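## Task

Put the black wire down on its own, with at least a hand's width of clearance from every other wire; a wire left dangling over the table edge may count as failure.

## Robot and tools

Robot: two arms, left_arm and right_arm. Each has a parallel gripper and a wrist camera. The fingers point along the gripper's +z axis and open and close along its y axis. end_effector_position is the point between the finger pads, about 1 cm short of the tips.

Frames. The scene frame has its origin at table-top height, halfway between the nominal arm bases, 5 to 10 cm in from the near edge. +z is up, +x points out over the table, and left_arm sits on the +y side. Camera image sides do not match arm names. Calibrated bases: left_arm at (-0.003, +0.301, -0.015) m and right_arm at (+0.005, -0.331, -0.013) m, both nearly level. Reported hand positions, orientations and targets are in each arm's own base frame. Offsets you command are along the current Hand target's own axes. The fixed cameras and the table use the scene frame. Printed positions can be a few cm off, more at long reach.

execute_actions(actions, cameras). actions is a list of actions. Each action holds up to 15 rows, one per 1/30 s control step. If there are fewer rows, the last row repeats to fill 15. Every row has 14 numbers in [-1, 1], always for both arms: left dx, dy, dz, rx, ry, rz, opening, then the same seven for right. dx..rz are offsets, not poses. Each row counts from that arm's Hand target at the start of the action, not from the previous row. A repeated offset therefore moves the arm again. Scale: 1.0 = 0.6 m for dx, dy, dz and 180 degrees for the rotation vector rx, ry, rz. Opening is absolute: +1 is fully open (0.093 m) and -1 is closed. To hold an arm still, send six zeros for its pose and its current opening; a 0 in the opening slot means half closed. cameras takes names, ["all"] or []. Images arrive by default only when actions is empty. Each action lasts 0.5 s.

move(target, speed, blend, opening_speed, grip_force, blocking, cameras). target is one 14-number row, laid out as above, or a list of up to 15 rows. Every row is an offset from the Hand targets at the start of the move, not from the row before. The grippers travel in straight lines and all finish together. A move runs at least 0.5 s and at most 10 s for the whole list. speed is top speed in m/s, from 0.002 to 2.9, default 0.25. Rotation is capped at twice that number in rad/s. Give one value, or one per target. blend, in m, rounds the corners between rows; 0 stops at each row. opening_speed is per second on the -1..+1 scale, at least 0.2. grip_force is newtons per pad, 10 to 50; it stays set, and low values close slowly. blocking=false returns after about 0.5 s while the move keeps running. Paths do not avoid obstacles or the other arm. Faster moves overshoot more and hit harder. The result adds a move: line with the outcome (done, off_target, moving, held, fault) and any limits applied (paced = the pose was clipped, held = steps were withheld).

wait(seconds 0–10) lets time pass while the last commands stay in force. stop() brakes a running move. zoom_image(camera, region=[x0,y0,x1,y1]) crops the newest image of cam_head_left, cam_head_right, cam_high, cam_low, cam_left_wrist or cam_right_wrist. The crop can be at most 504 px each way; all images are 896x504. read_manual gives licence texts only. finished_scene(scene) ends scene 1 or 2 for good. The wires must stay separated after the robot lets go.

Results. Each arm reports end_effector_position (m) and end_effector_quat_wxyz in its base frame. Hand target is the last commanded pose after clipping, and later offsets count from it. Tool commands lists the current opening commands. grip_measured reads +1 open and -1 closed; the pads meet near -0.94, and each mm of object width adds about 0.0208. The last Joint positions entry is the finger gap in metres. Joint torques and motor temperatures are also shown. Calls that ran actions list positions at some steps.

Behaviour. Each step, the orientation command is limited to 40 degrees from the measured one. Grippers often stop short of the target or sag and tilt under friction and weight. Check the pose after each move, resend the missing offset, and turn back any tilt. A blocked arm keeps pushing until you command its target back. To grip, send a number well below the object's width reading, and keep sending it to hold. Release by sending a value well above that reading.

Avoid: letting a wire fall or hang off the table; releasing wires while they are moving; fast impacts and hard presses on the table or on the fixtures (bar, plate and low rail near the bases, up to about 3 cm high). Keep the two grippers, housings and wrist cameras apart, and never close one gripper on the other's fingers. Do not route a path close past an arm's own base, and keep strain off the camera cables. Limit how long arms stay stretched or push against things: MOTOR HOT shows at 75 °C, a fold-away fault comes at 90 °C, and the arm drops at 100 °C. Unexpected loose-object pushes can occur.

Each tool is called after ">>>" as name(argument=value, ...), one argument or row to a line, values as JSON.

## Session

>>> execute_actions(
  actions=[],
)

Scene clock: 0.00 s.
left_arm: end_effector_position=(+0.3234, -0.3040, +0.2785) grip_measured=-0.926 end_effector_quat_wxyz=(+0.465, +0.519, +0.567, -0.439) | right_arm: end_effector_position=(+0.3753, +0.0000, +0.4021) grip_measured=+1.000 end_effector_quat_wxyz=(+0.707, +0.000, +0.707, +0.000)
Joint positions: left_arm=[-0.42 1.583 1.178 0.031 1.048 0.312 0.001] | right_arm=[0 1.047 1.047 0 0 0 0.093]
Joint velocities: within noise
Joint torques (N m): no reading
Motor temperatures (°C): left_arm=[28 29 31 30 28 30 28] | right_arm=[31 31 29 28 28 29 27]
Heat: left arm: 31 °C; right arm: 31 °C.
Hand target: left_arm +0.3233, -0.3036, +0.2904; +0.478, +0.522, +0.557, -0.434 | right_arm +0.3727, -0.0006, +0.4089; +0.713, +0.001, +0.701, -0.001
Tool commands: left_gripper/opening=-0.933609 right_gripper/opening=+1.0

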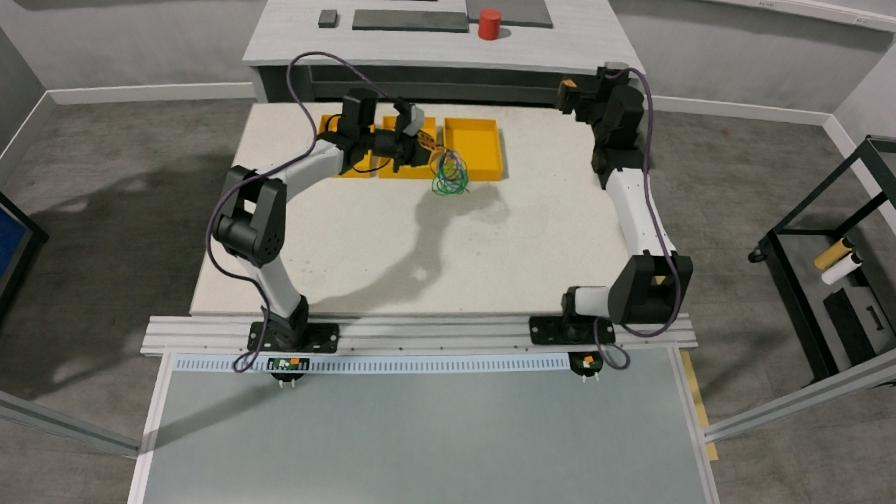

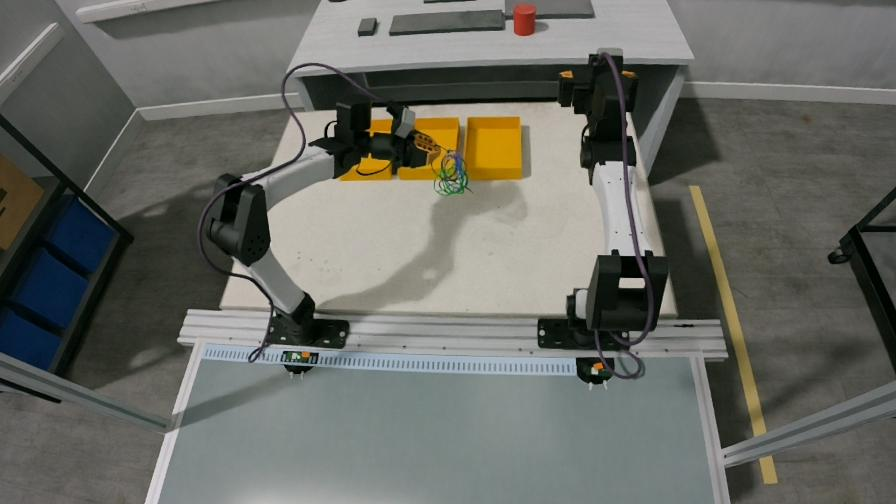

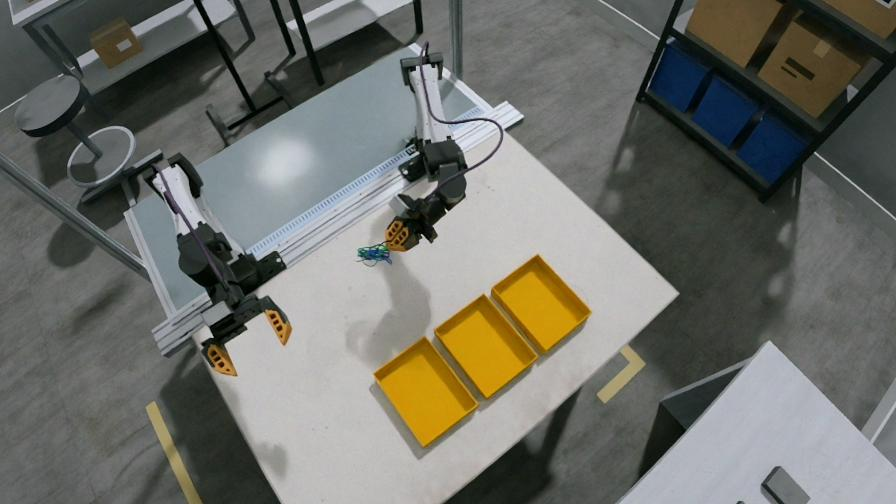

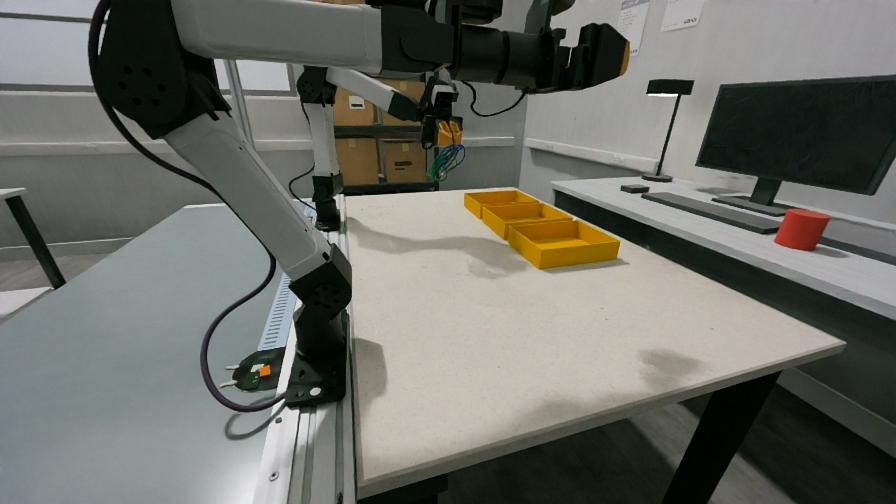

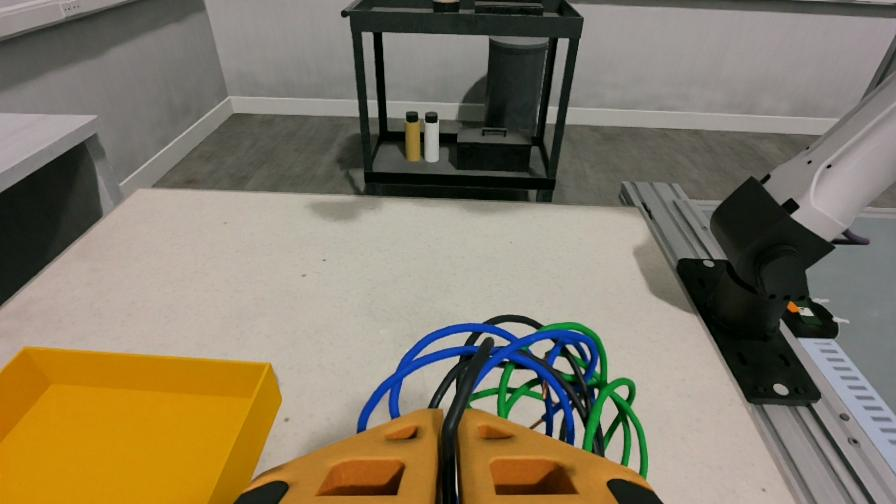

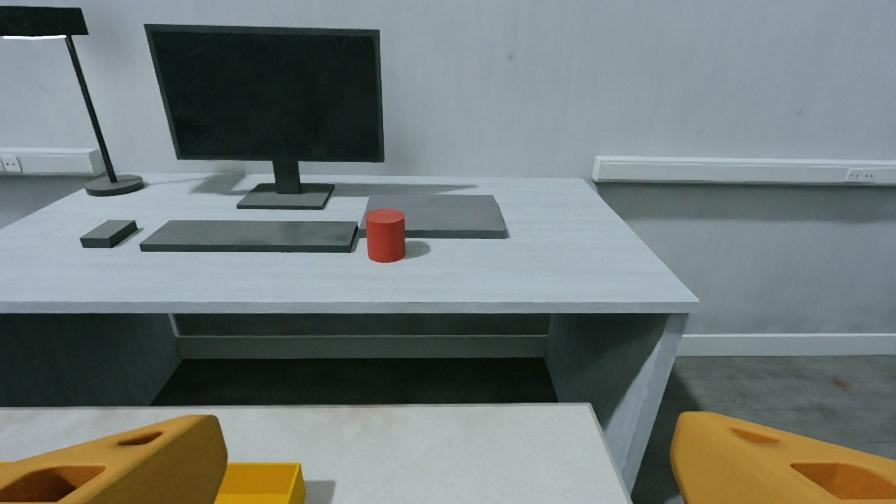

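>>> zoom_image(
  camera="cam_left_wrist",
  region=[340, 300, 680, 504],
)

>>> zoom_image(
  camera="cam_head_right",
  region=[400, 120, 500, 200],
)

>>> zoom_image(
  camera="cam_high",
  region=[340, 210, 440, 280],
)

>>> zoom_image(
  camera="cam_low",
  region=[400, 110, 500, 200],
)

Scaled by 1.482 from the camera's 896x504 image, which has a finer 1280x720 frame.

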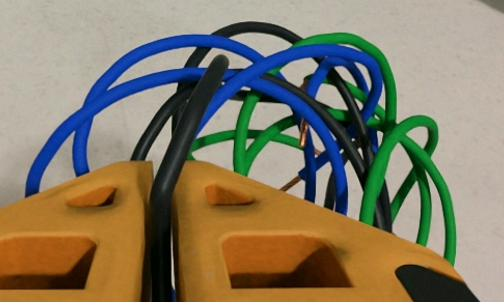

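Scaled by 5.040 from the camera's 896x504 image, which has a finer 1280x720 frame.

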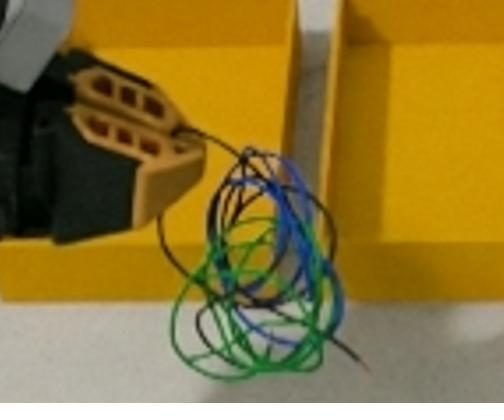

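Scaled by 5.040 from the camera's 896x504 image, which has a finer 1280x720 frame.

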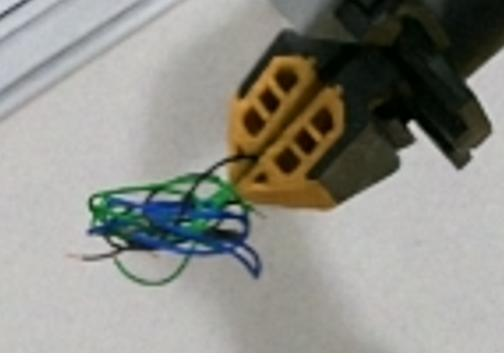

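Scaled by 5.040 from the camera's 896x504 image, which has a finer 1280x720 frame.

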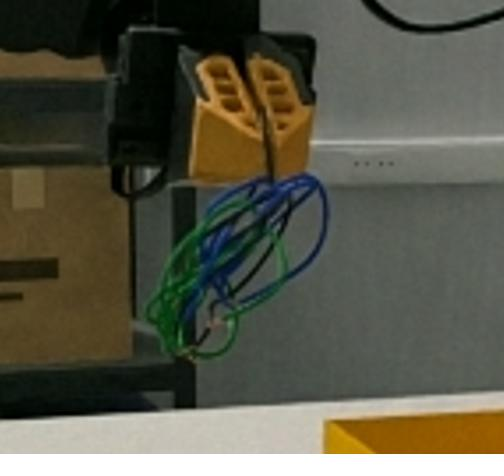

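>>> move(
  target=[0,0,0,0,0,0,-0.9336,0.25,0.166,-0.05,-0.5,0,0,1],
  cameras=["cam_right_wrist","cam_left_wrist","cam_head_right"],
)

Scene clock: 35.53 s.
left_arm: end_effector_position=(+0.3234, -0.3040, +0.2785) grip_measured=-0.926 end_effector_quat_wxyz=(+0.465, +0.519, +0.567, -0.439) | right_arm: end_effector_position=(+0.3464, +0.0977, +0.2641) grip_measured=+1.000 end_effector_quat_wxyz=(+0.555, -0.447, +0.548, +0.438)
Joint positions: left_arm=[-0.42 1.583 1.178 0.031 1.048 0.312 0.001] | right_arm=[-0.212 1.548 0.881 0.547 -1.565 -0.135 0.093]
Joint torques (N m): left_arm=[0.51 -8.83 8.84 1.79 0.36 0.05] | right_arm=[0.69 -5.83 5.07 1.72 -0.32 -0.23]
Motor temperatures (°C): left_arm=[28 35 35 34 28 30 28] | right_arm=[31 32 34 34 28 29 27]
Heat: left arm: 35 °C; right arm: 34 °C.
Hand target: left_arm +0.3233, -0.3036, +0.2904; +0.478, +0.522, +0.557, -0.434 | right_arm +0.3454, +0.0991, +0.2586; +0.505, -0.503, +0.496, +0.495
Off the commanded pose: left_arm 0.012 m, 2 deg | right_arm 0.006 m, 12 deg.
joint sent to its limit (right arm) — joint 5 (wrist yaw), lower limit. The joint targets are off in orientation, not in position.
move: off_target (left_arm, right_arm)
Images, in order (width x height): cam_head_right 896x504, cam_left_wrist 896x504, cam_right_wrist 896x504.

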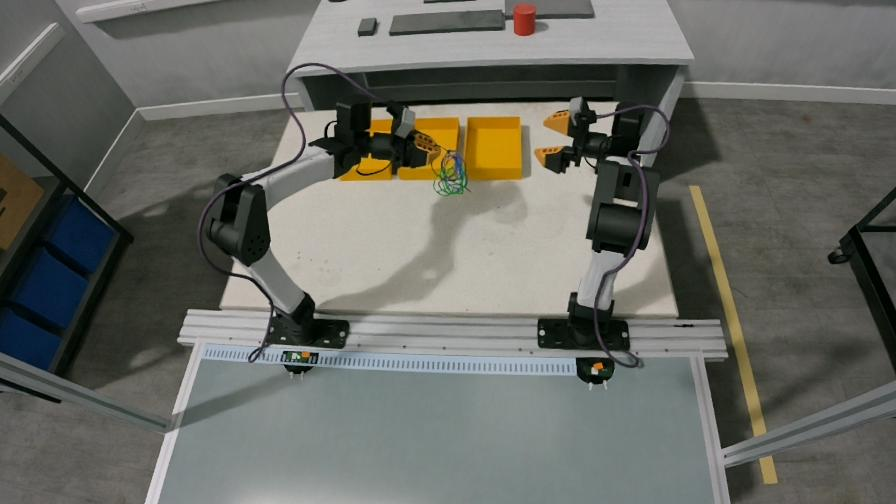

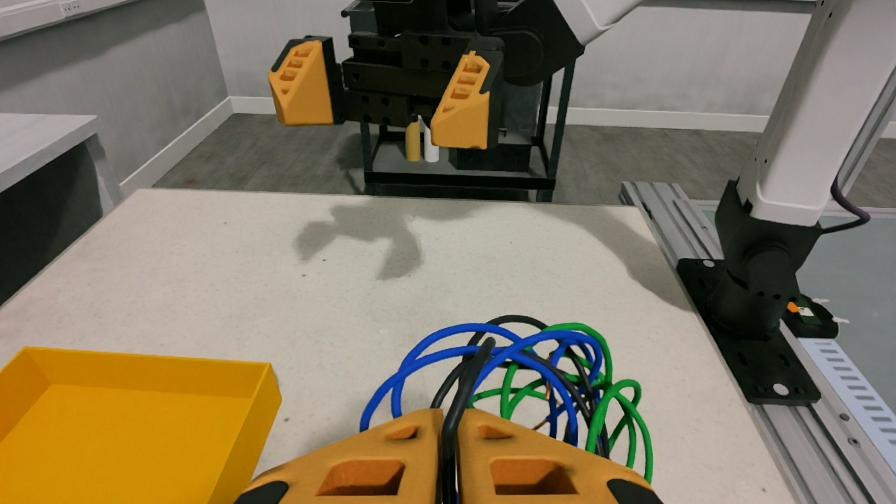

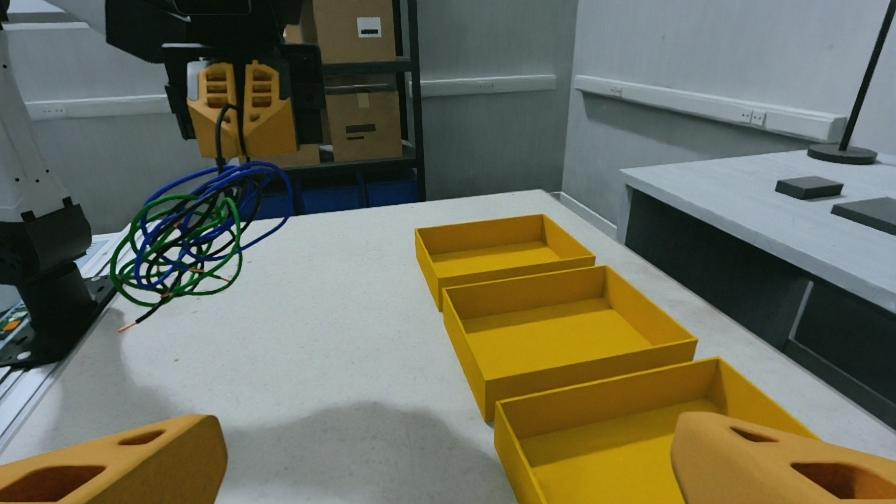

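>>> zoom_image(
  camera="cam_right_wrist",
  region=[90, 50, 330, 350],
)

Scaled by 1.680 from the camera's 896x504 image, which has a finer 1280x720 frame.

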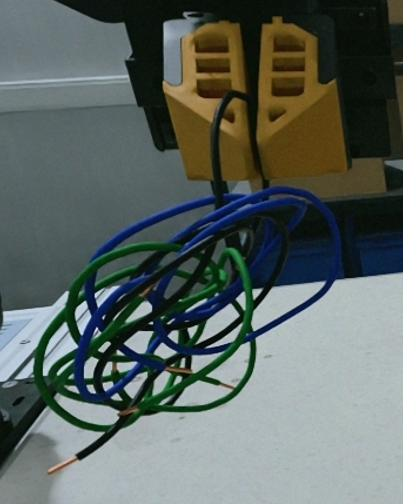

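>>> move(
  target=[0,0,0,0,0,0,-0.9336,0.067,0.208,0.13,0,0,0,-0.2],
  cameras=["cam_right_wrist","cam_left_wrist","cam_head_right"],
)

>>> zoom_image(
  camera="cam_right_wrist",
  region=[300, 100, 700, 504],
)

Scene clock: 91.77 s.
left_arm: end_effector_position=(+0.3234, -0.3040, +0.2785) grip_measured=-0.926 end_effector_quat_wxyz=(+0.465, +0.519, +0.567, -0.439) | right_arm: end_effector_position=(+0.2243, +0.1761, +0.2136) grip_measured=-0.197 end_effector_quat_wxyz=(+0.492, -0.497, +0.507, +0.505)
Joint positions: left_arm=[-0.42 1.583 1.178 0.031 1.048 0.312 0.001] | right_arm=[0.034 1.256 0.463 0.559 -1.539 -0.21 0.036]
Joint torques (N m): left_arm=[0.51 -8.81 8.85 1.8 0.36 0.05] | right_arm=[0.77 -5.93 4.63 1.86 -0.19 -0.22]
Heat: left arm: 39 °C; right arm: 34 °C.
Hand target: left_arm +0.3233, -0.3036, +0.2904; +0.478, +0.522, +0.557, -0.434 | right_arm +0.2214, +0.1774, +0.2164; +0.505, -0.503, +0.496, +0.495
Off the commanded pose: left_arm 0.012 m, 2 deg | right_arm 0.004 m, 2 deg.
move: off_target (left_arm)
Images, in order (width x height): cam_head_right 896x504, cam_left_wrist 896x504, cam_right_wrist 896x504.

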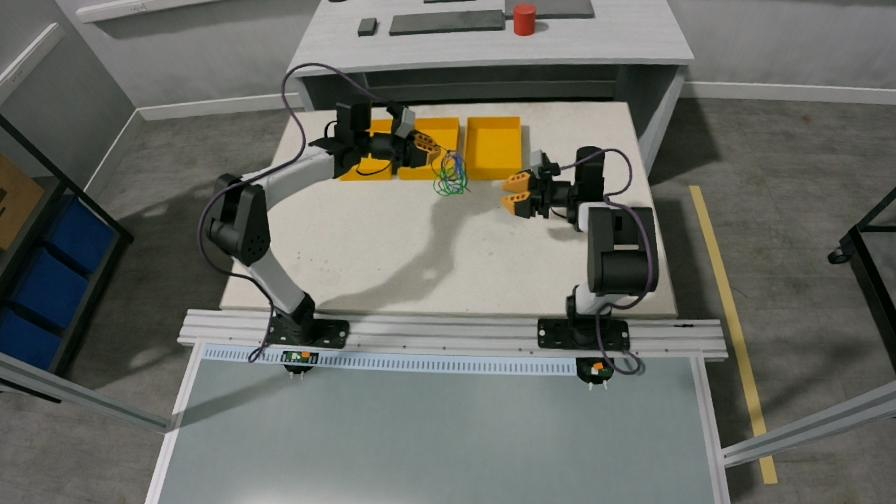

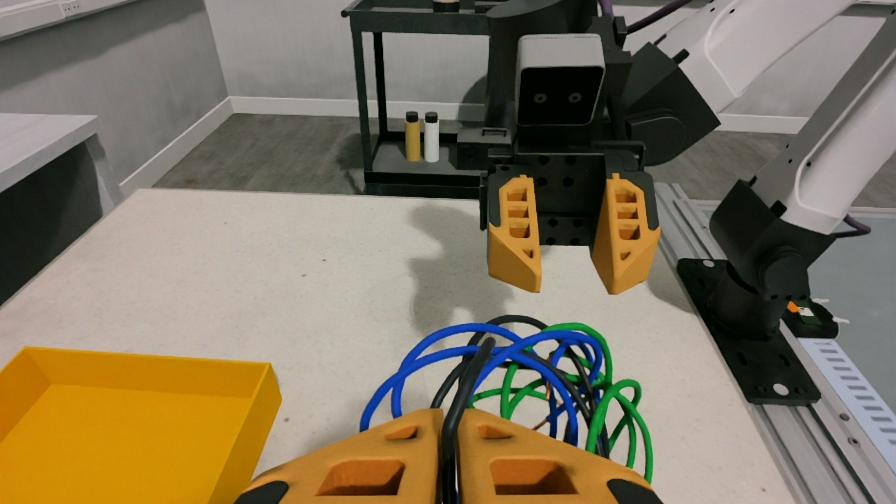

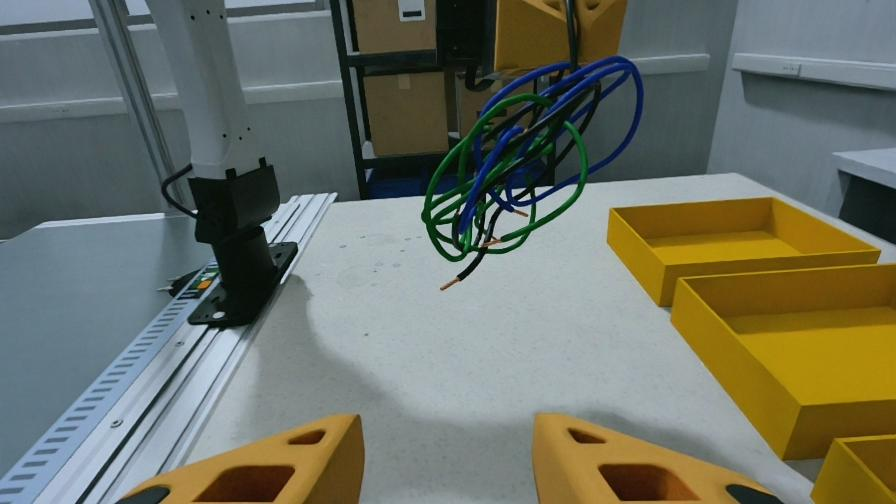

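Scaled by 1.248 from the camera's 896x504 image, which has a finer 1280x720 frame.

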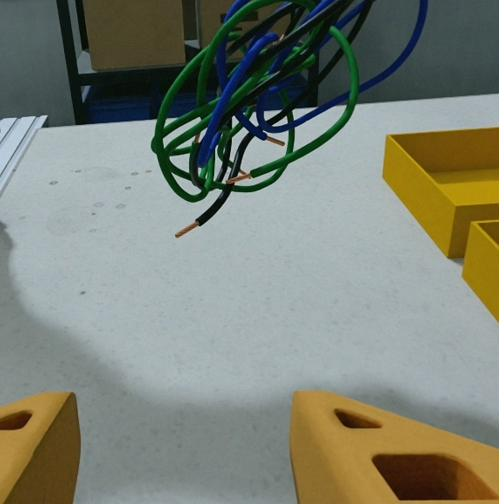

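>>> zoom_image(
  camera="cam_right_wrist",
  region=[400, 40, 660, 300],
)

>>> zoom_image(
  camera="cam_left_wrist",
  region=[350, 300, 660, 500],
)

Scaled by 1.938 from the camera's 896x504 image, which has a finer 1280x720 frame.

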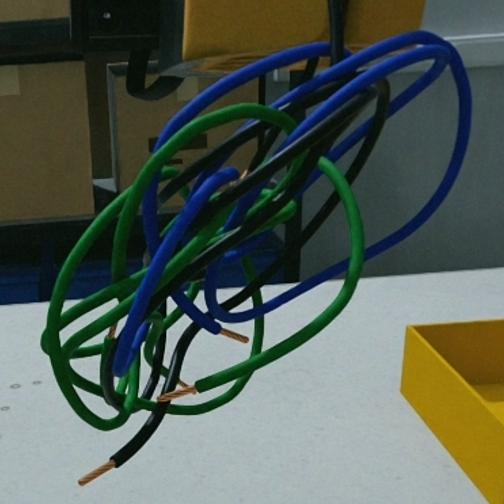

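Scaled by 1.626 from the camera's 896x504 image, which has a finer 1280x720 frame.

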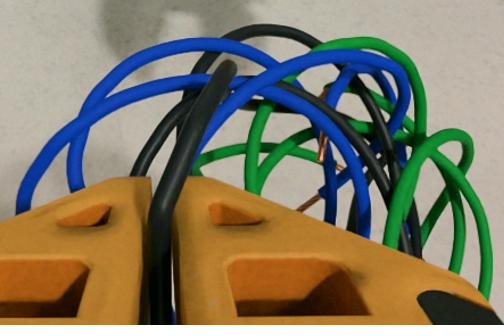

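>>> move(
  target=[0,0,0,0,0,0,-0.9336,0.0125,0.0125,0.182,0,0,0,-0.52],
  cameras=["cam_right_wrist","cam_left_wrist"],
)

>>> zoom_image(
  camera="cam_right_wrist",
  region=[340, 120, 660, 504],
)

>>> zoom_image(
  camera="cam_left_wrist",
  region=[350, 200, 760, 504],
)

Scene clock: 126.17 s.
left_arm: end_effector_position=(+0.3234, -0.3040, +0.2785) grip_measured=-0.926 end_effector_quat_wxyz=(+0.465, +0.519, +0.567, -0.439) | right_arm: end_effector_position=(+0.2143, +0.2839, +0.2093) grip_measured=-0.517 end_effector_quat_wxyz=(+0.502, -0.504, +0.499, +0.495)
Joint positions: left_arm=[-0.42 1.583 1.178 0.031 1.048 0.312 0.001] | right_arm=[0.495 1.406 0.463 0.933 -1.074 -0.022 0.02]
Joint torques (N m): left_arm=[0.5 -8.81 8.85 1.8 0.36 0.04] | right_arm=[1.07 -3.95 5.18 2.22 0.02 -0.05]
Motor temperatures (°C): left_arm=[28 41 39 37 28 30 28] | right_arm=[31 35 33 35 28 29 28]
Heat: left arm: 41 °C; right arm: 35 °C.
Hand target: left_arm +0.3233, -0.3036, +0.2904; +0.478, +0.522, +0.557, -0.434 | right_arm +0.2143, +0.2866, +0.2088; +0.505, -0.503, +0.496, +0.496
Off the commanded pose: left_arm 0.012 m, 2 deg | right_arm 0.003 m, 0 deg.
move: off_target (left_arm)
Images, in order (width x height): cam_left_wrist 896x504, cam_right_wrist 896x504.

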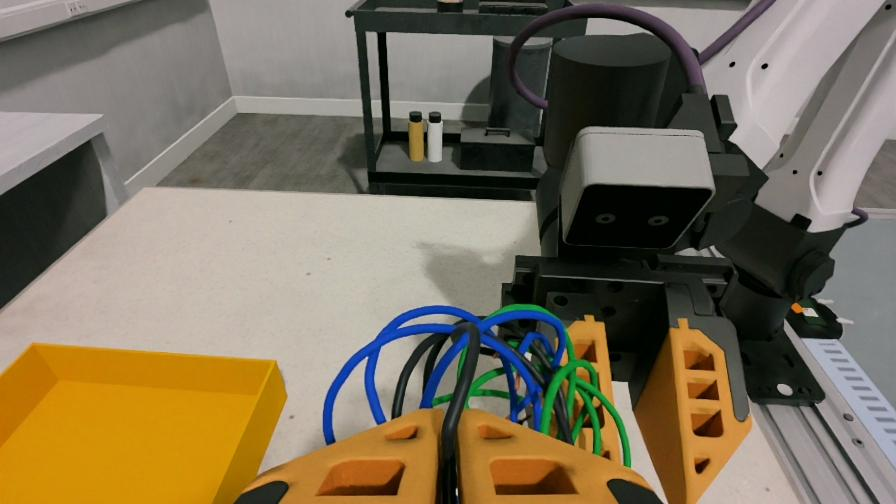

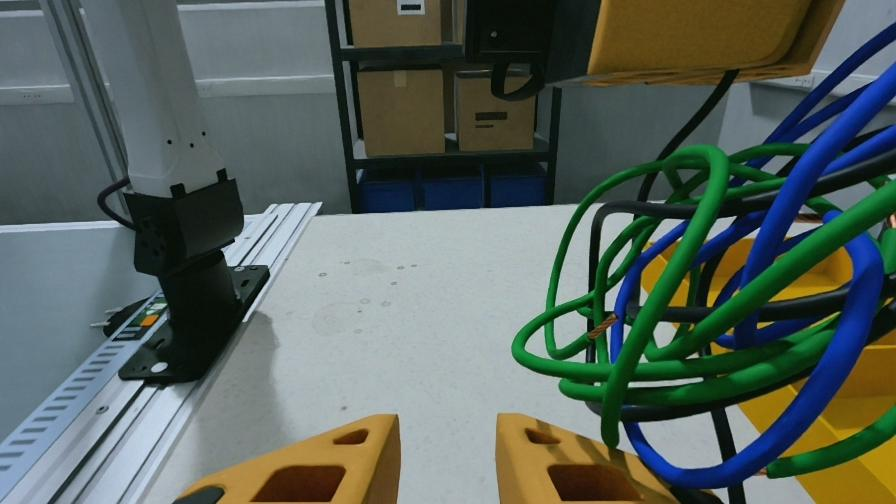

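Scaled by 1.312 from the camera's 896x504 image, which has a finer 1280x720 frame.

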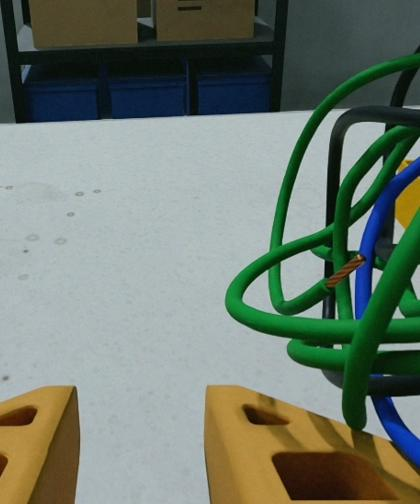

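Scaled by 1.229 from the camera's 896x504 image, which has a finer 1280x720 frame.

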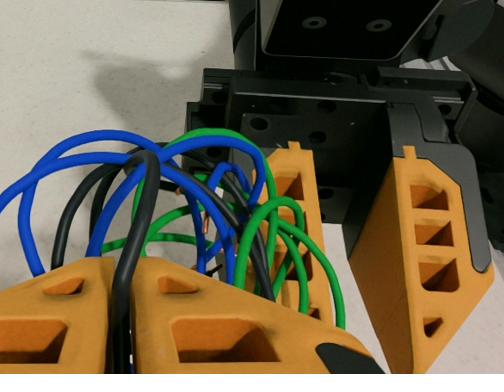

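>>> move(
  target=[
    [0,0,0,0,0,0,-0.9336,0,0,-0.12,0,0,0,-0.45],
    [0,0,0,0,0,0,-0.9336,0.005,-0.033,-0.12,0,0,-0.5,-0.45],
  ],
  blend=0.02,
  cameras=["cam_right_wrist","cam_left_wrist"],
)

>>> zoom_image(
  camera="cam_right_wrist",
  region=[240, 120, 740, 504],
)

Scene clock: 145.53 s.
left_arm: end_effector_position=(+0.3234, -0.3040, +0.2785) grip_measured=-0.926 end_effector_quat_wxyz=(+0.465, +0.519, +0.567, -0.439) | right_arm: end_effector_position=(+0.2322, +0.2161, +0.2010) grip_measured=-0.453 end_effector_quat_wxyz=(+0.708, -0.707, +0.006, -0.002)
Joint positions: left_arm=[-0.42 1.583 1.178 0.031 1.048 0.312 0.001] | right_arm=[0.204 1.413 0.412 1.007 -1.355 -1.56 0.023]
Joint torques (N m): left_arm=[0.47 -8.84 8.87 1.79 0.35 0.04] | right_arm=[-0.44 -5.09 6.24 1.54 -0.32 -0.18]
Heat: left arm: 41 °C; right arm: 36 °C.
Hand target: left_arm +0.3233, -0.3036, +0.2904; +0.478, +0.522, +0.557, -0.434 | right_arm +0.2340, +0.2146, +0.2061; +0.707, -0.707, -0.005, -0.007
Off the commanded pose: left_arm 0.012 m, 2 deg | right_arm 0.006 m, 1 deg.
move: off_target (left_arm)
Images, in order (width x height): cam_left_wrist 896x504, cam_right_wrist 896x504.

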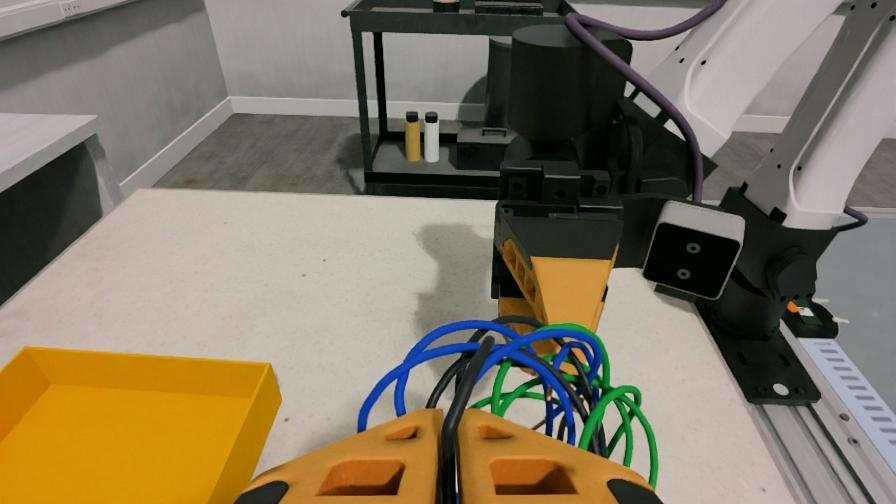

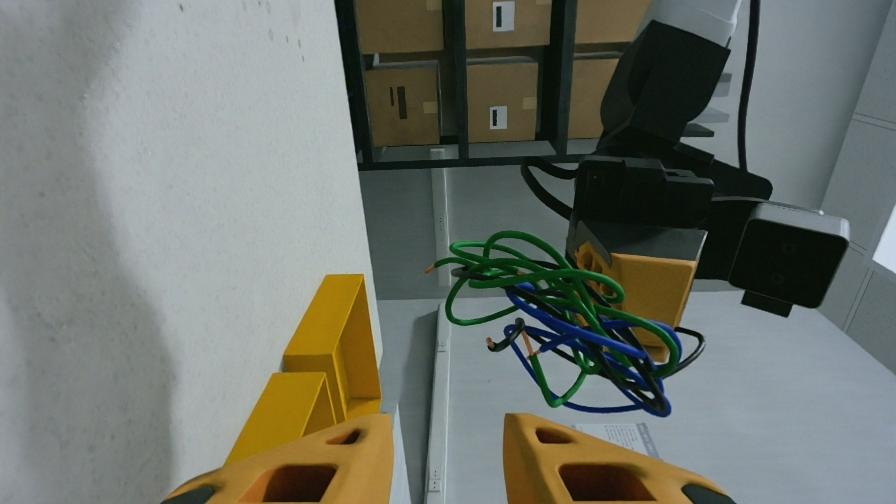

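Scaled by 1.008 from the camera's 896x504 image, which has a finer 1280x720 frame.

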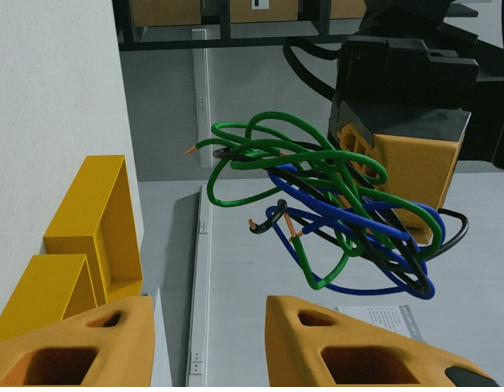

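>>> move(
  target=[0,0,0,0,0,0,-0.9336,-0.02,-0.057,0.03,0,0,0.5,-0.3],
  cameras=["cam_right_wrist","cam_left_wrist"],
)

>>> zoom_image(
  camera="cam_right_wrist",
  region=[340, 80, 740, 480],
)

Scene clock: 190.90 s.
left_arm: end_effector_position=(+0.3234, -0.3040, +0.2785) grip_measured=-0.926 end_effector_quat_wxyz=(+0.465, +0.519, +0.567, -0.439) | right_arm: end_effector_position=(+0.2221, +0.2309, +0.2282) grip_measured=-0.303 end_effector_quat_wxyz=(+0.492, -0.497, +0.509, +0.502)
Joint positions: left_arm=[-0.42 1.583 1.178 0.031 1.048 0.312 0.001] | right_arm=[0.274 1.27 0.478 0.75 -1.295 -0.019 0.031]
Joint torques (N m): left_arm=[0.51 -8.83 8.85 1.79 0.36 0.05] | right_arm=[0.92 -6.28 6.72 1.91 -0.03 -0.05]
Heat: left arm: 42 °C; right arm: 35 °C.
Hand target: left_arm +0.3233, -0.3036, +0.2904; +0.478, +0.522, +0.557, -0.434 | right_arm +0.2215, +0.2326, +0.2402; +0.505, -0.503, +0.496, +0.495
Off the commanded pose: left_arm 0.012 m, 2 deg | right_arm 0.012 m, 2 deg.
move: off_target (left_arm, right_arm)
Images, in order (width x height): cam_left_wrist 896x504, cam_right_wrist 896x504.

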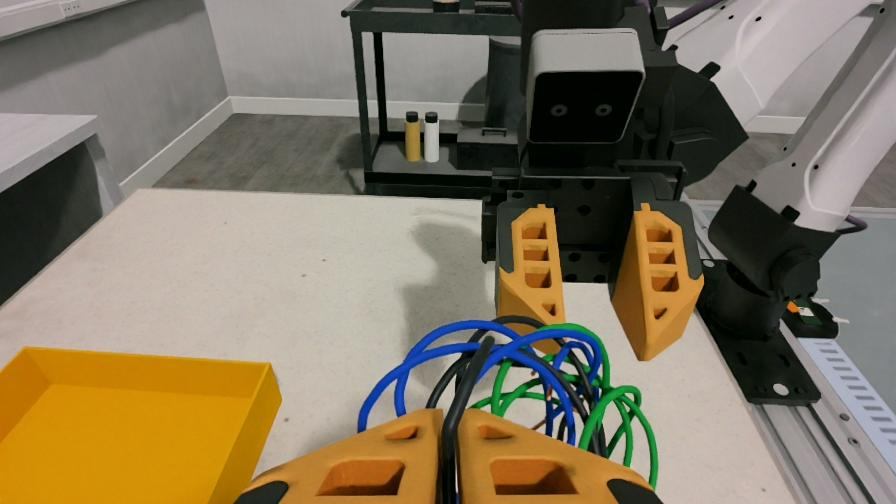

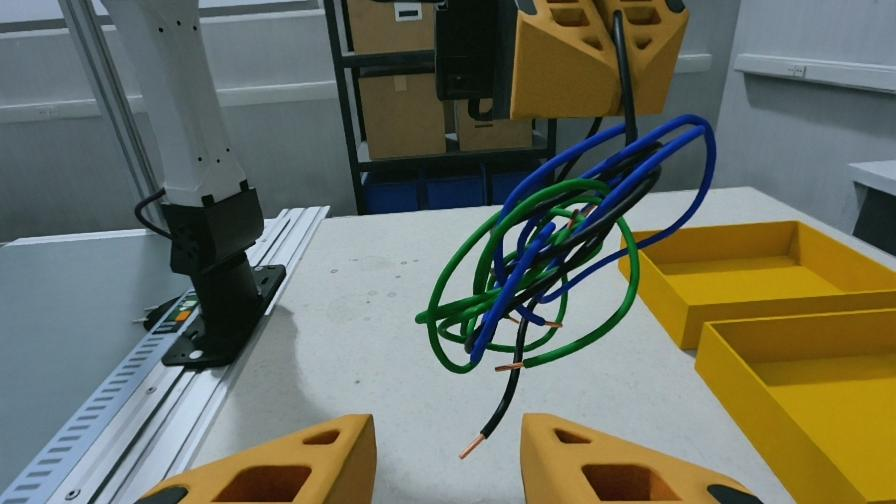

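Scaled by 1.260 from the camera's 896x504 image, which has a finer 1280x720 frame.

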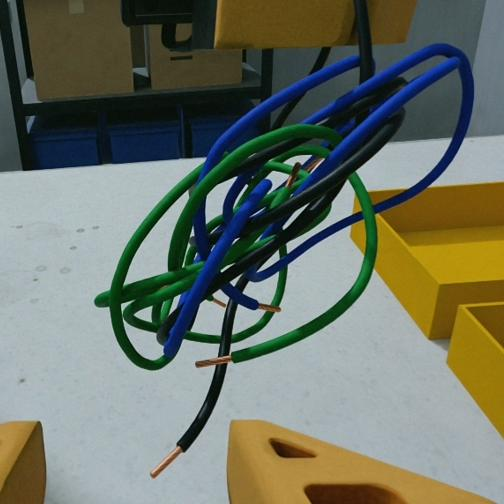

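>>> move(
  target=[0,0,0,0,0,0,-0.9336,0.002,0.015,0.118,0,0,0,-0.52],
  cameras=["cam_right_wrist","cam_left_wrist"],
  speed=0.12,
)

>>> zoom_image(
  camera="cam_right_wrist",
  region=[340, 104, 740, 504],
)

>>> zoom_image(
  camera="cam_left_wrist",
  region=[350, 250, 760, 504],
)

Scene clock: 217.63 s.
left_arm: end_effector_position=(+0.3235, -0.3039, +0.2785) grip_measured=-0.926 end_effector_quat_wxyz=(+0.465, +0.519, +0.567, -0.439) | right_arm: end_effector_position=(+0.2085, +0.2989, +0.2306) grip_measured=-0.517 end_effector_quat_wxyz=(+0.492, -0.502, +0.506, +0.499)
Joint positions: left_arm=[-0.419 1.583 1.178 0.031 1.048 0.312 0.001] | right_arm=[0.558 1.338 0.535 0.772 -1.015 -0.016 0.02]
Joint torques (N m): left_arm=[0.47 -8.83 8.84 1.79 0.37 0.05] | right_arm=[0.91 -3.81 7.34 2.26 0 -0.1]
Heat: left arm: 42 °C; right arm: 37 °C.
Hand target: left_arm +0.3233, -0.3036, +0.2904; +0.478, +0.522, +0.557, -0.434 | right_arm +0.2126, +0.3035, +0.2388; +0.505, -0.503, +0.496, +0.496
Off the commanded pose: left_arm 0.012 m, 2 deg | right_arm 0.010 m, 2 deg.
move: off_target (left_arm)
Images, in order (width x height): cam_left_wrist 896x504, cam_right_wrist 896x504.

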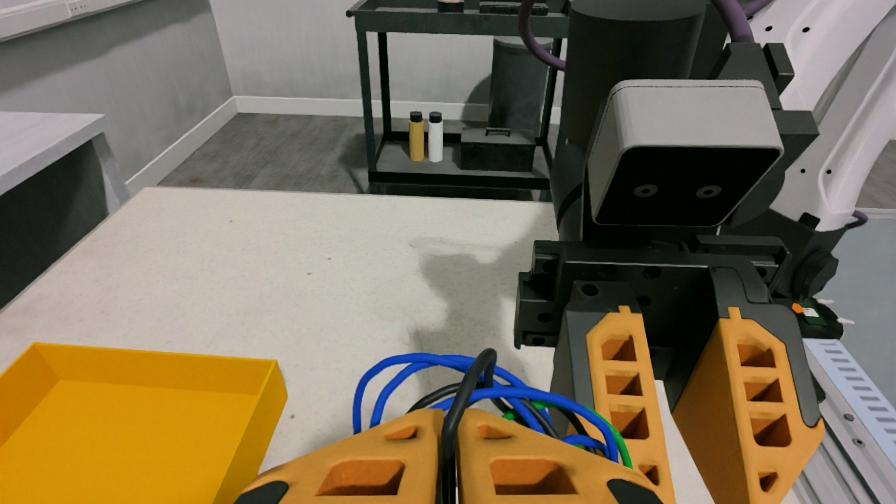

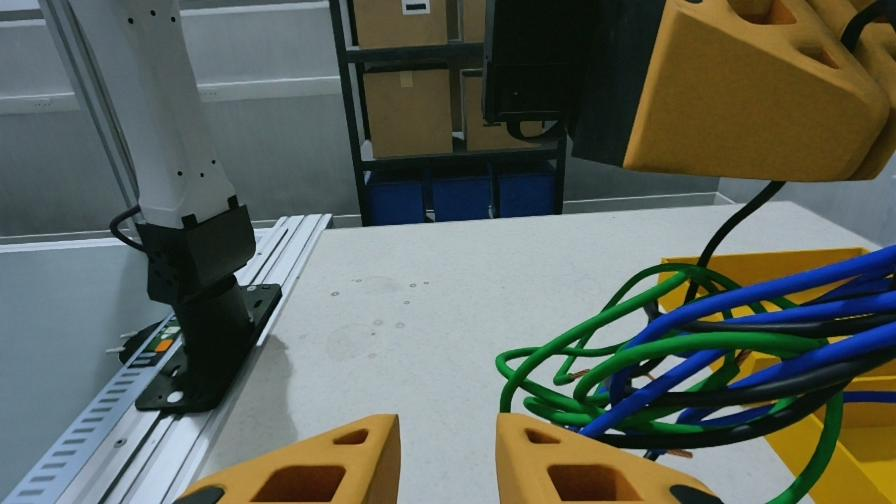

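Scaled by 1.260 from the camera's 896x504 image, which has a finer 1280x720 frame.

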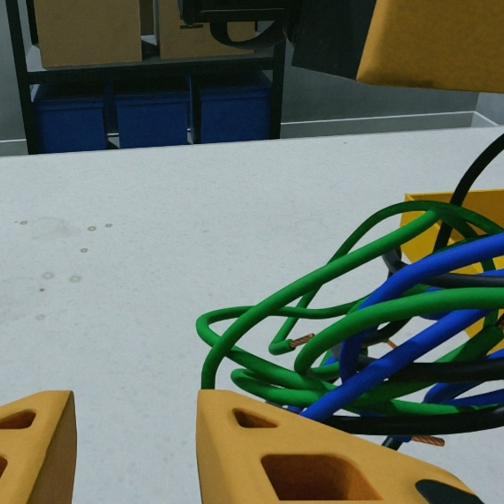

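Scaled by 1.229 from the camera's 896x504 image, which has a finer 1280x720 frame.

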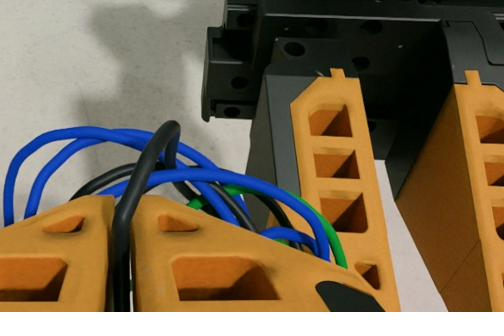

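>>> move(
  target=[
    [0,0,0,0,0,0,-0.9336,0,0,-0.12,0,0,0,-0.52],
    [0,0,0,0,0,0,-0.9336,0.038,0.08,-0.12,0,0,-0.5,-0.3],
    [0,0,0,0,0,0,-0.9336,0.038,0.08,0.004,0,0,-0.5,-0.3],
  ],
  blend=0.015,
  cameras=["cam_right_wrist","cam_left_wrist","cam_high"],
)

>>> zoom_image(
  camera="cam_right_wrist",
  region=[340, 104, 740, 504],
)

>>> zoom_image(
  camera="cam_left_wrist",
  region=[350, 250, 760, 504],
)

Scene clock: 244.90 s.
left_arm: end_effector_position=(+0.3235, -0.3039, +0.2785) grip_measured=-0.926 end_effector_quat_wxyz=(+0.465, +0.519, +0.567, -0.439) | right_arm: end_effector_position=(+0.1635, +0.3014, +0.2075) grip_measured=-0.303 end_effector_quat_wxyz=(+0.701, -0.713, +0.004, -0.001)
Joint positions: left_arm=[-0.419 1.583 1.178 0.031 1.048 0.312 0.001] | right_arm=[0.686 1.238 0.357 0.855 -0.878 -1.586 0.031]
Joint torques (N m): left_arm=[0.46 -8.84 8.81 1.8 0.36 0.04] | right_arm=[1.01 -2.69 7.01 2.25 -0.07 -0.04]
Heat: left arm: 43 °C; right arm: 39 °C.
Hand target: left_arm +0.3233, -0.3036, +0.2904; +0.478, +0.522, +0.557, -0.434 | right_arm +0.1650, +0.3059, +0.2151; +0.707, -0.707, -0.005, -0.006
Off the commanded pose: left_arm 0.012 m, 2 deg | right_arm 0.009 m, 2 deg.
move: off_target (left_arm); blend cut to 0 m at target 2
Images, in order (width x height): cam_high 896x504, cam_left_wrist 896x504, cam_right_wrist 896x504.

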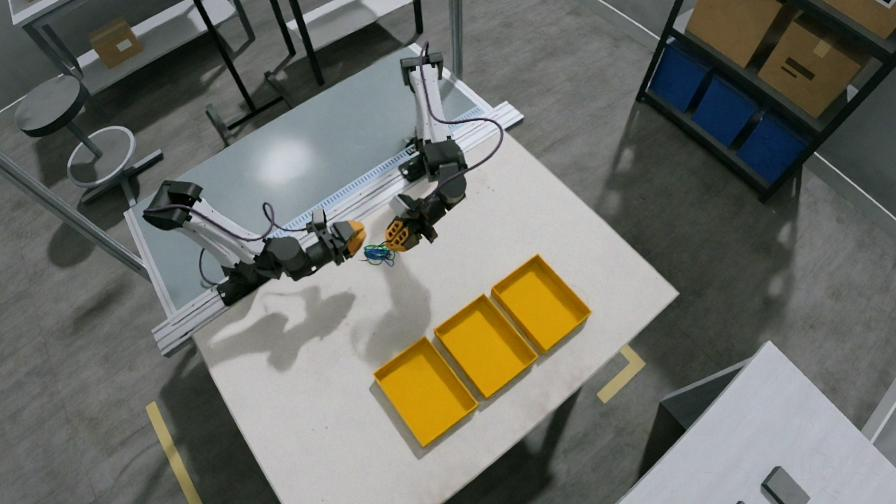

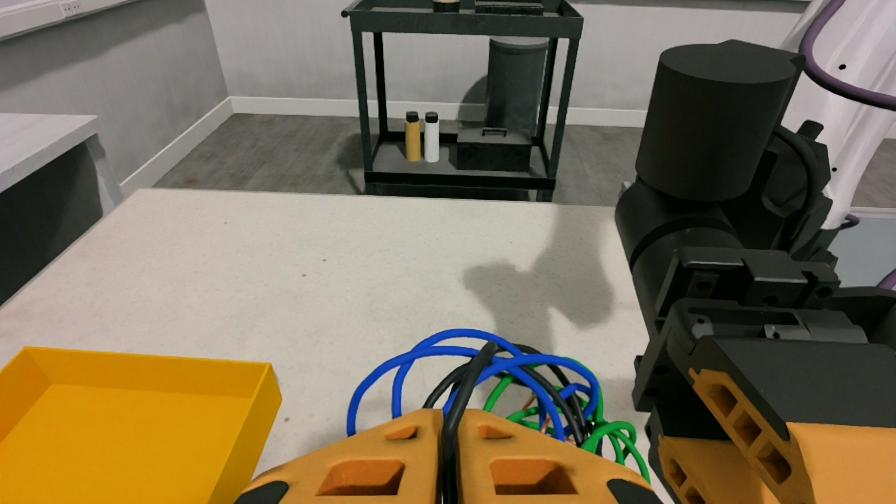

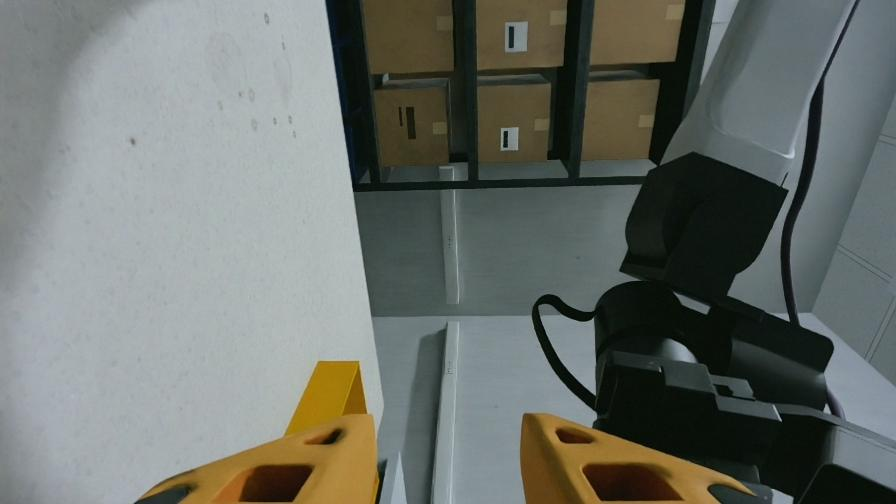

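Scaled by 1.260 from the camera's 896x504 image, which has a finer 1280x720 frame.

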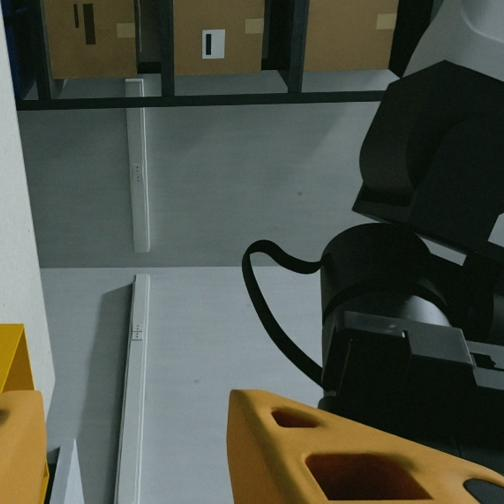

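Scaled by 1.229 from the camera's 896x504 image, which has a finer 1280x720 frame.

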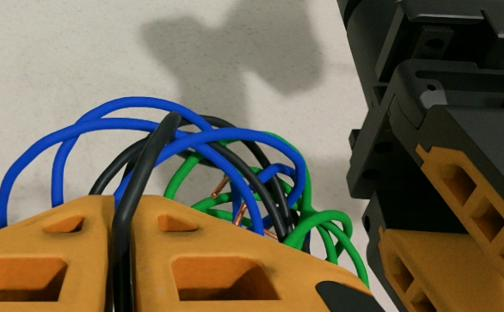

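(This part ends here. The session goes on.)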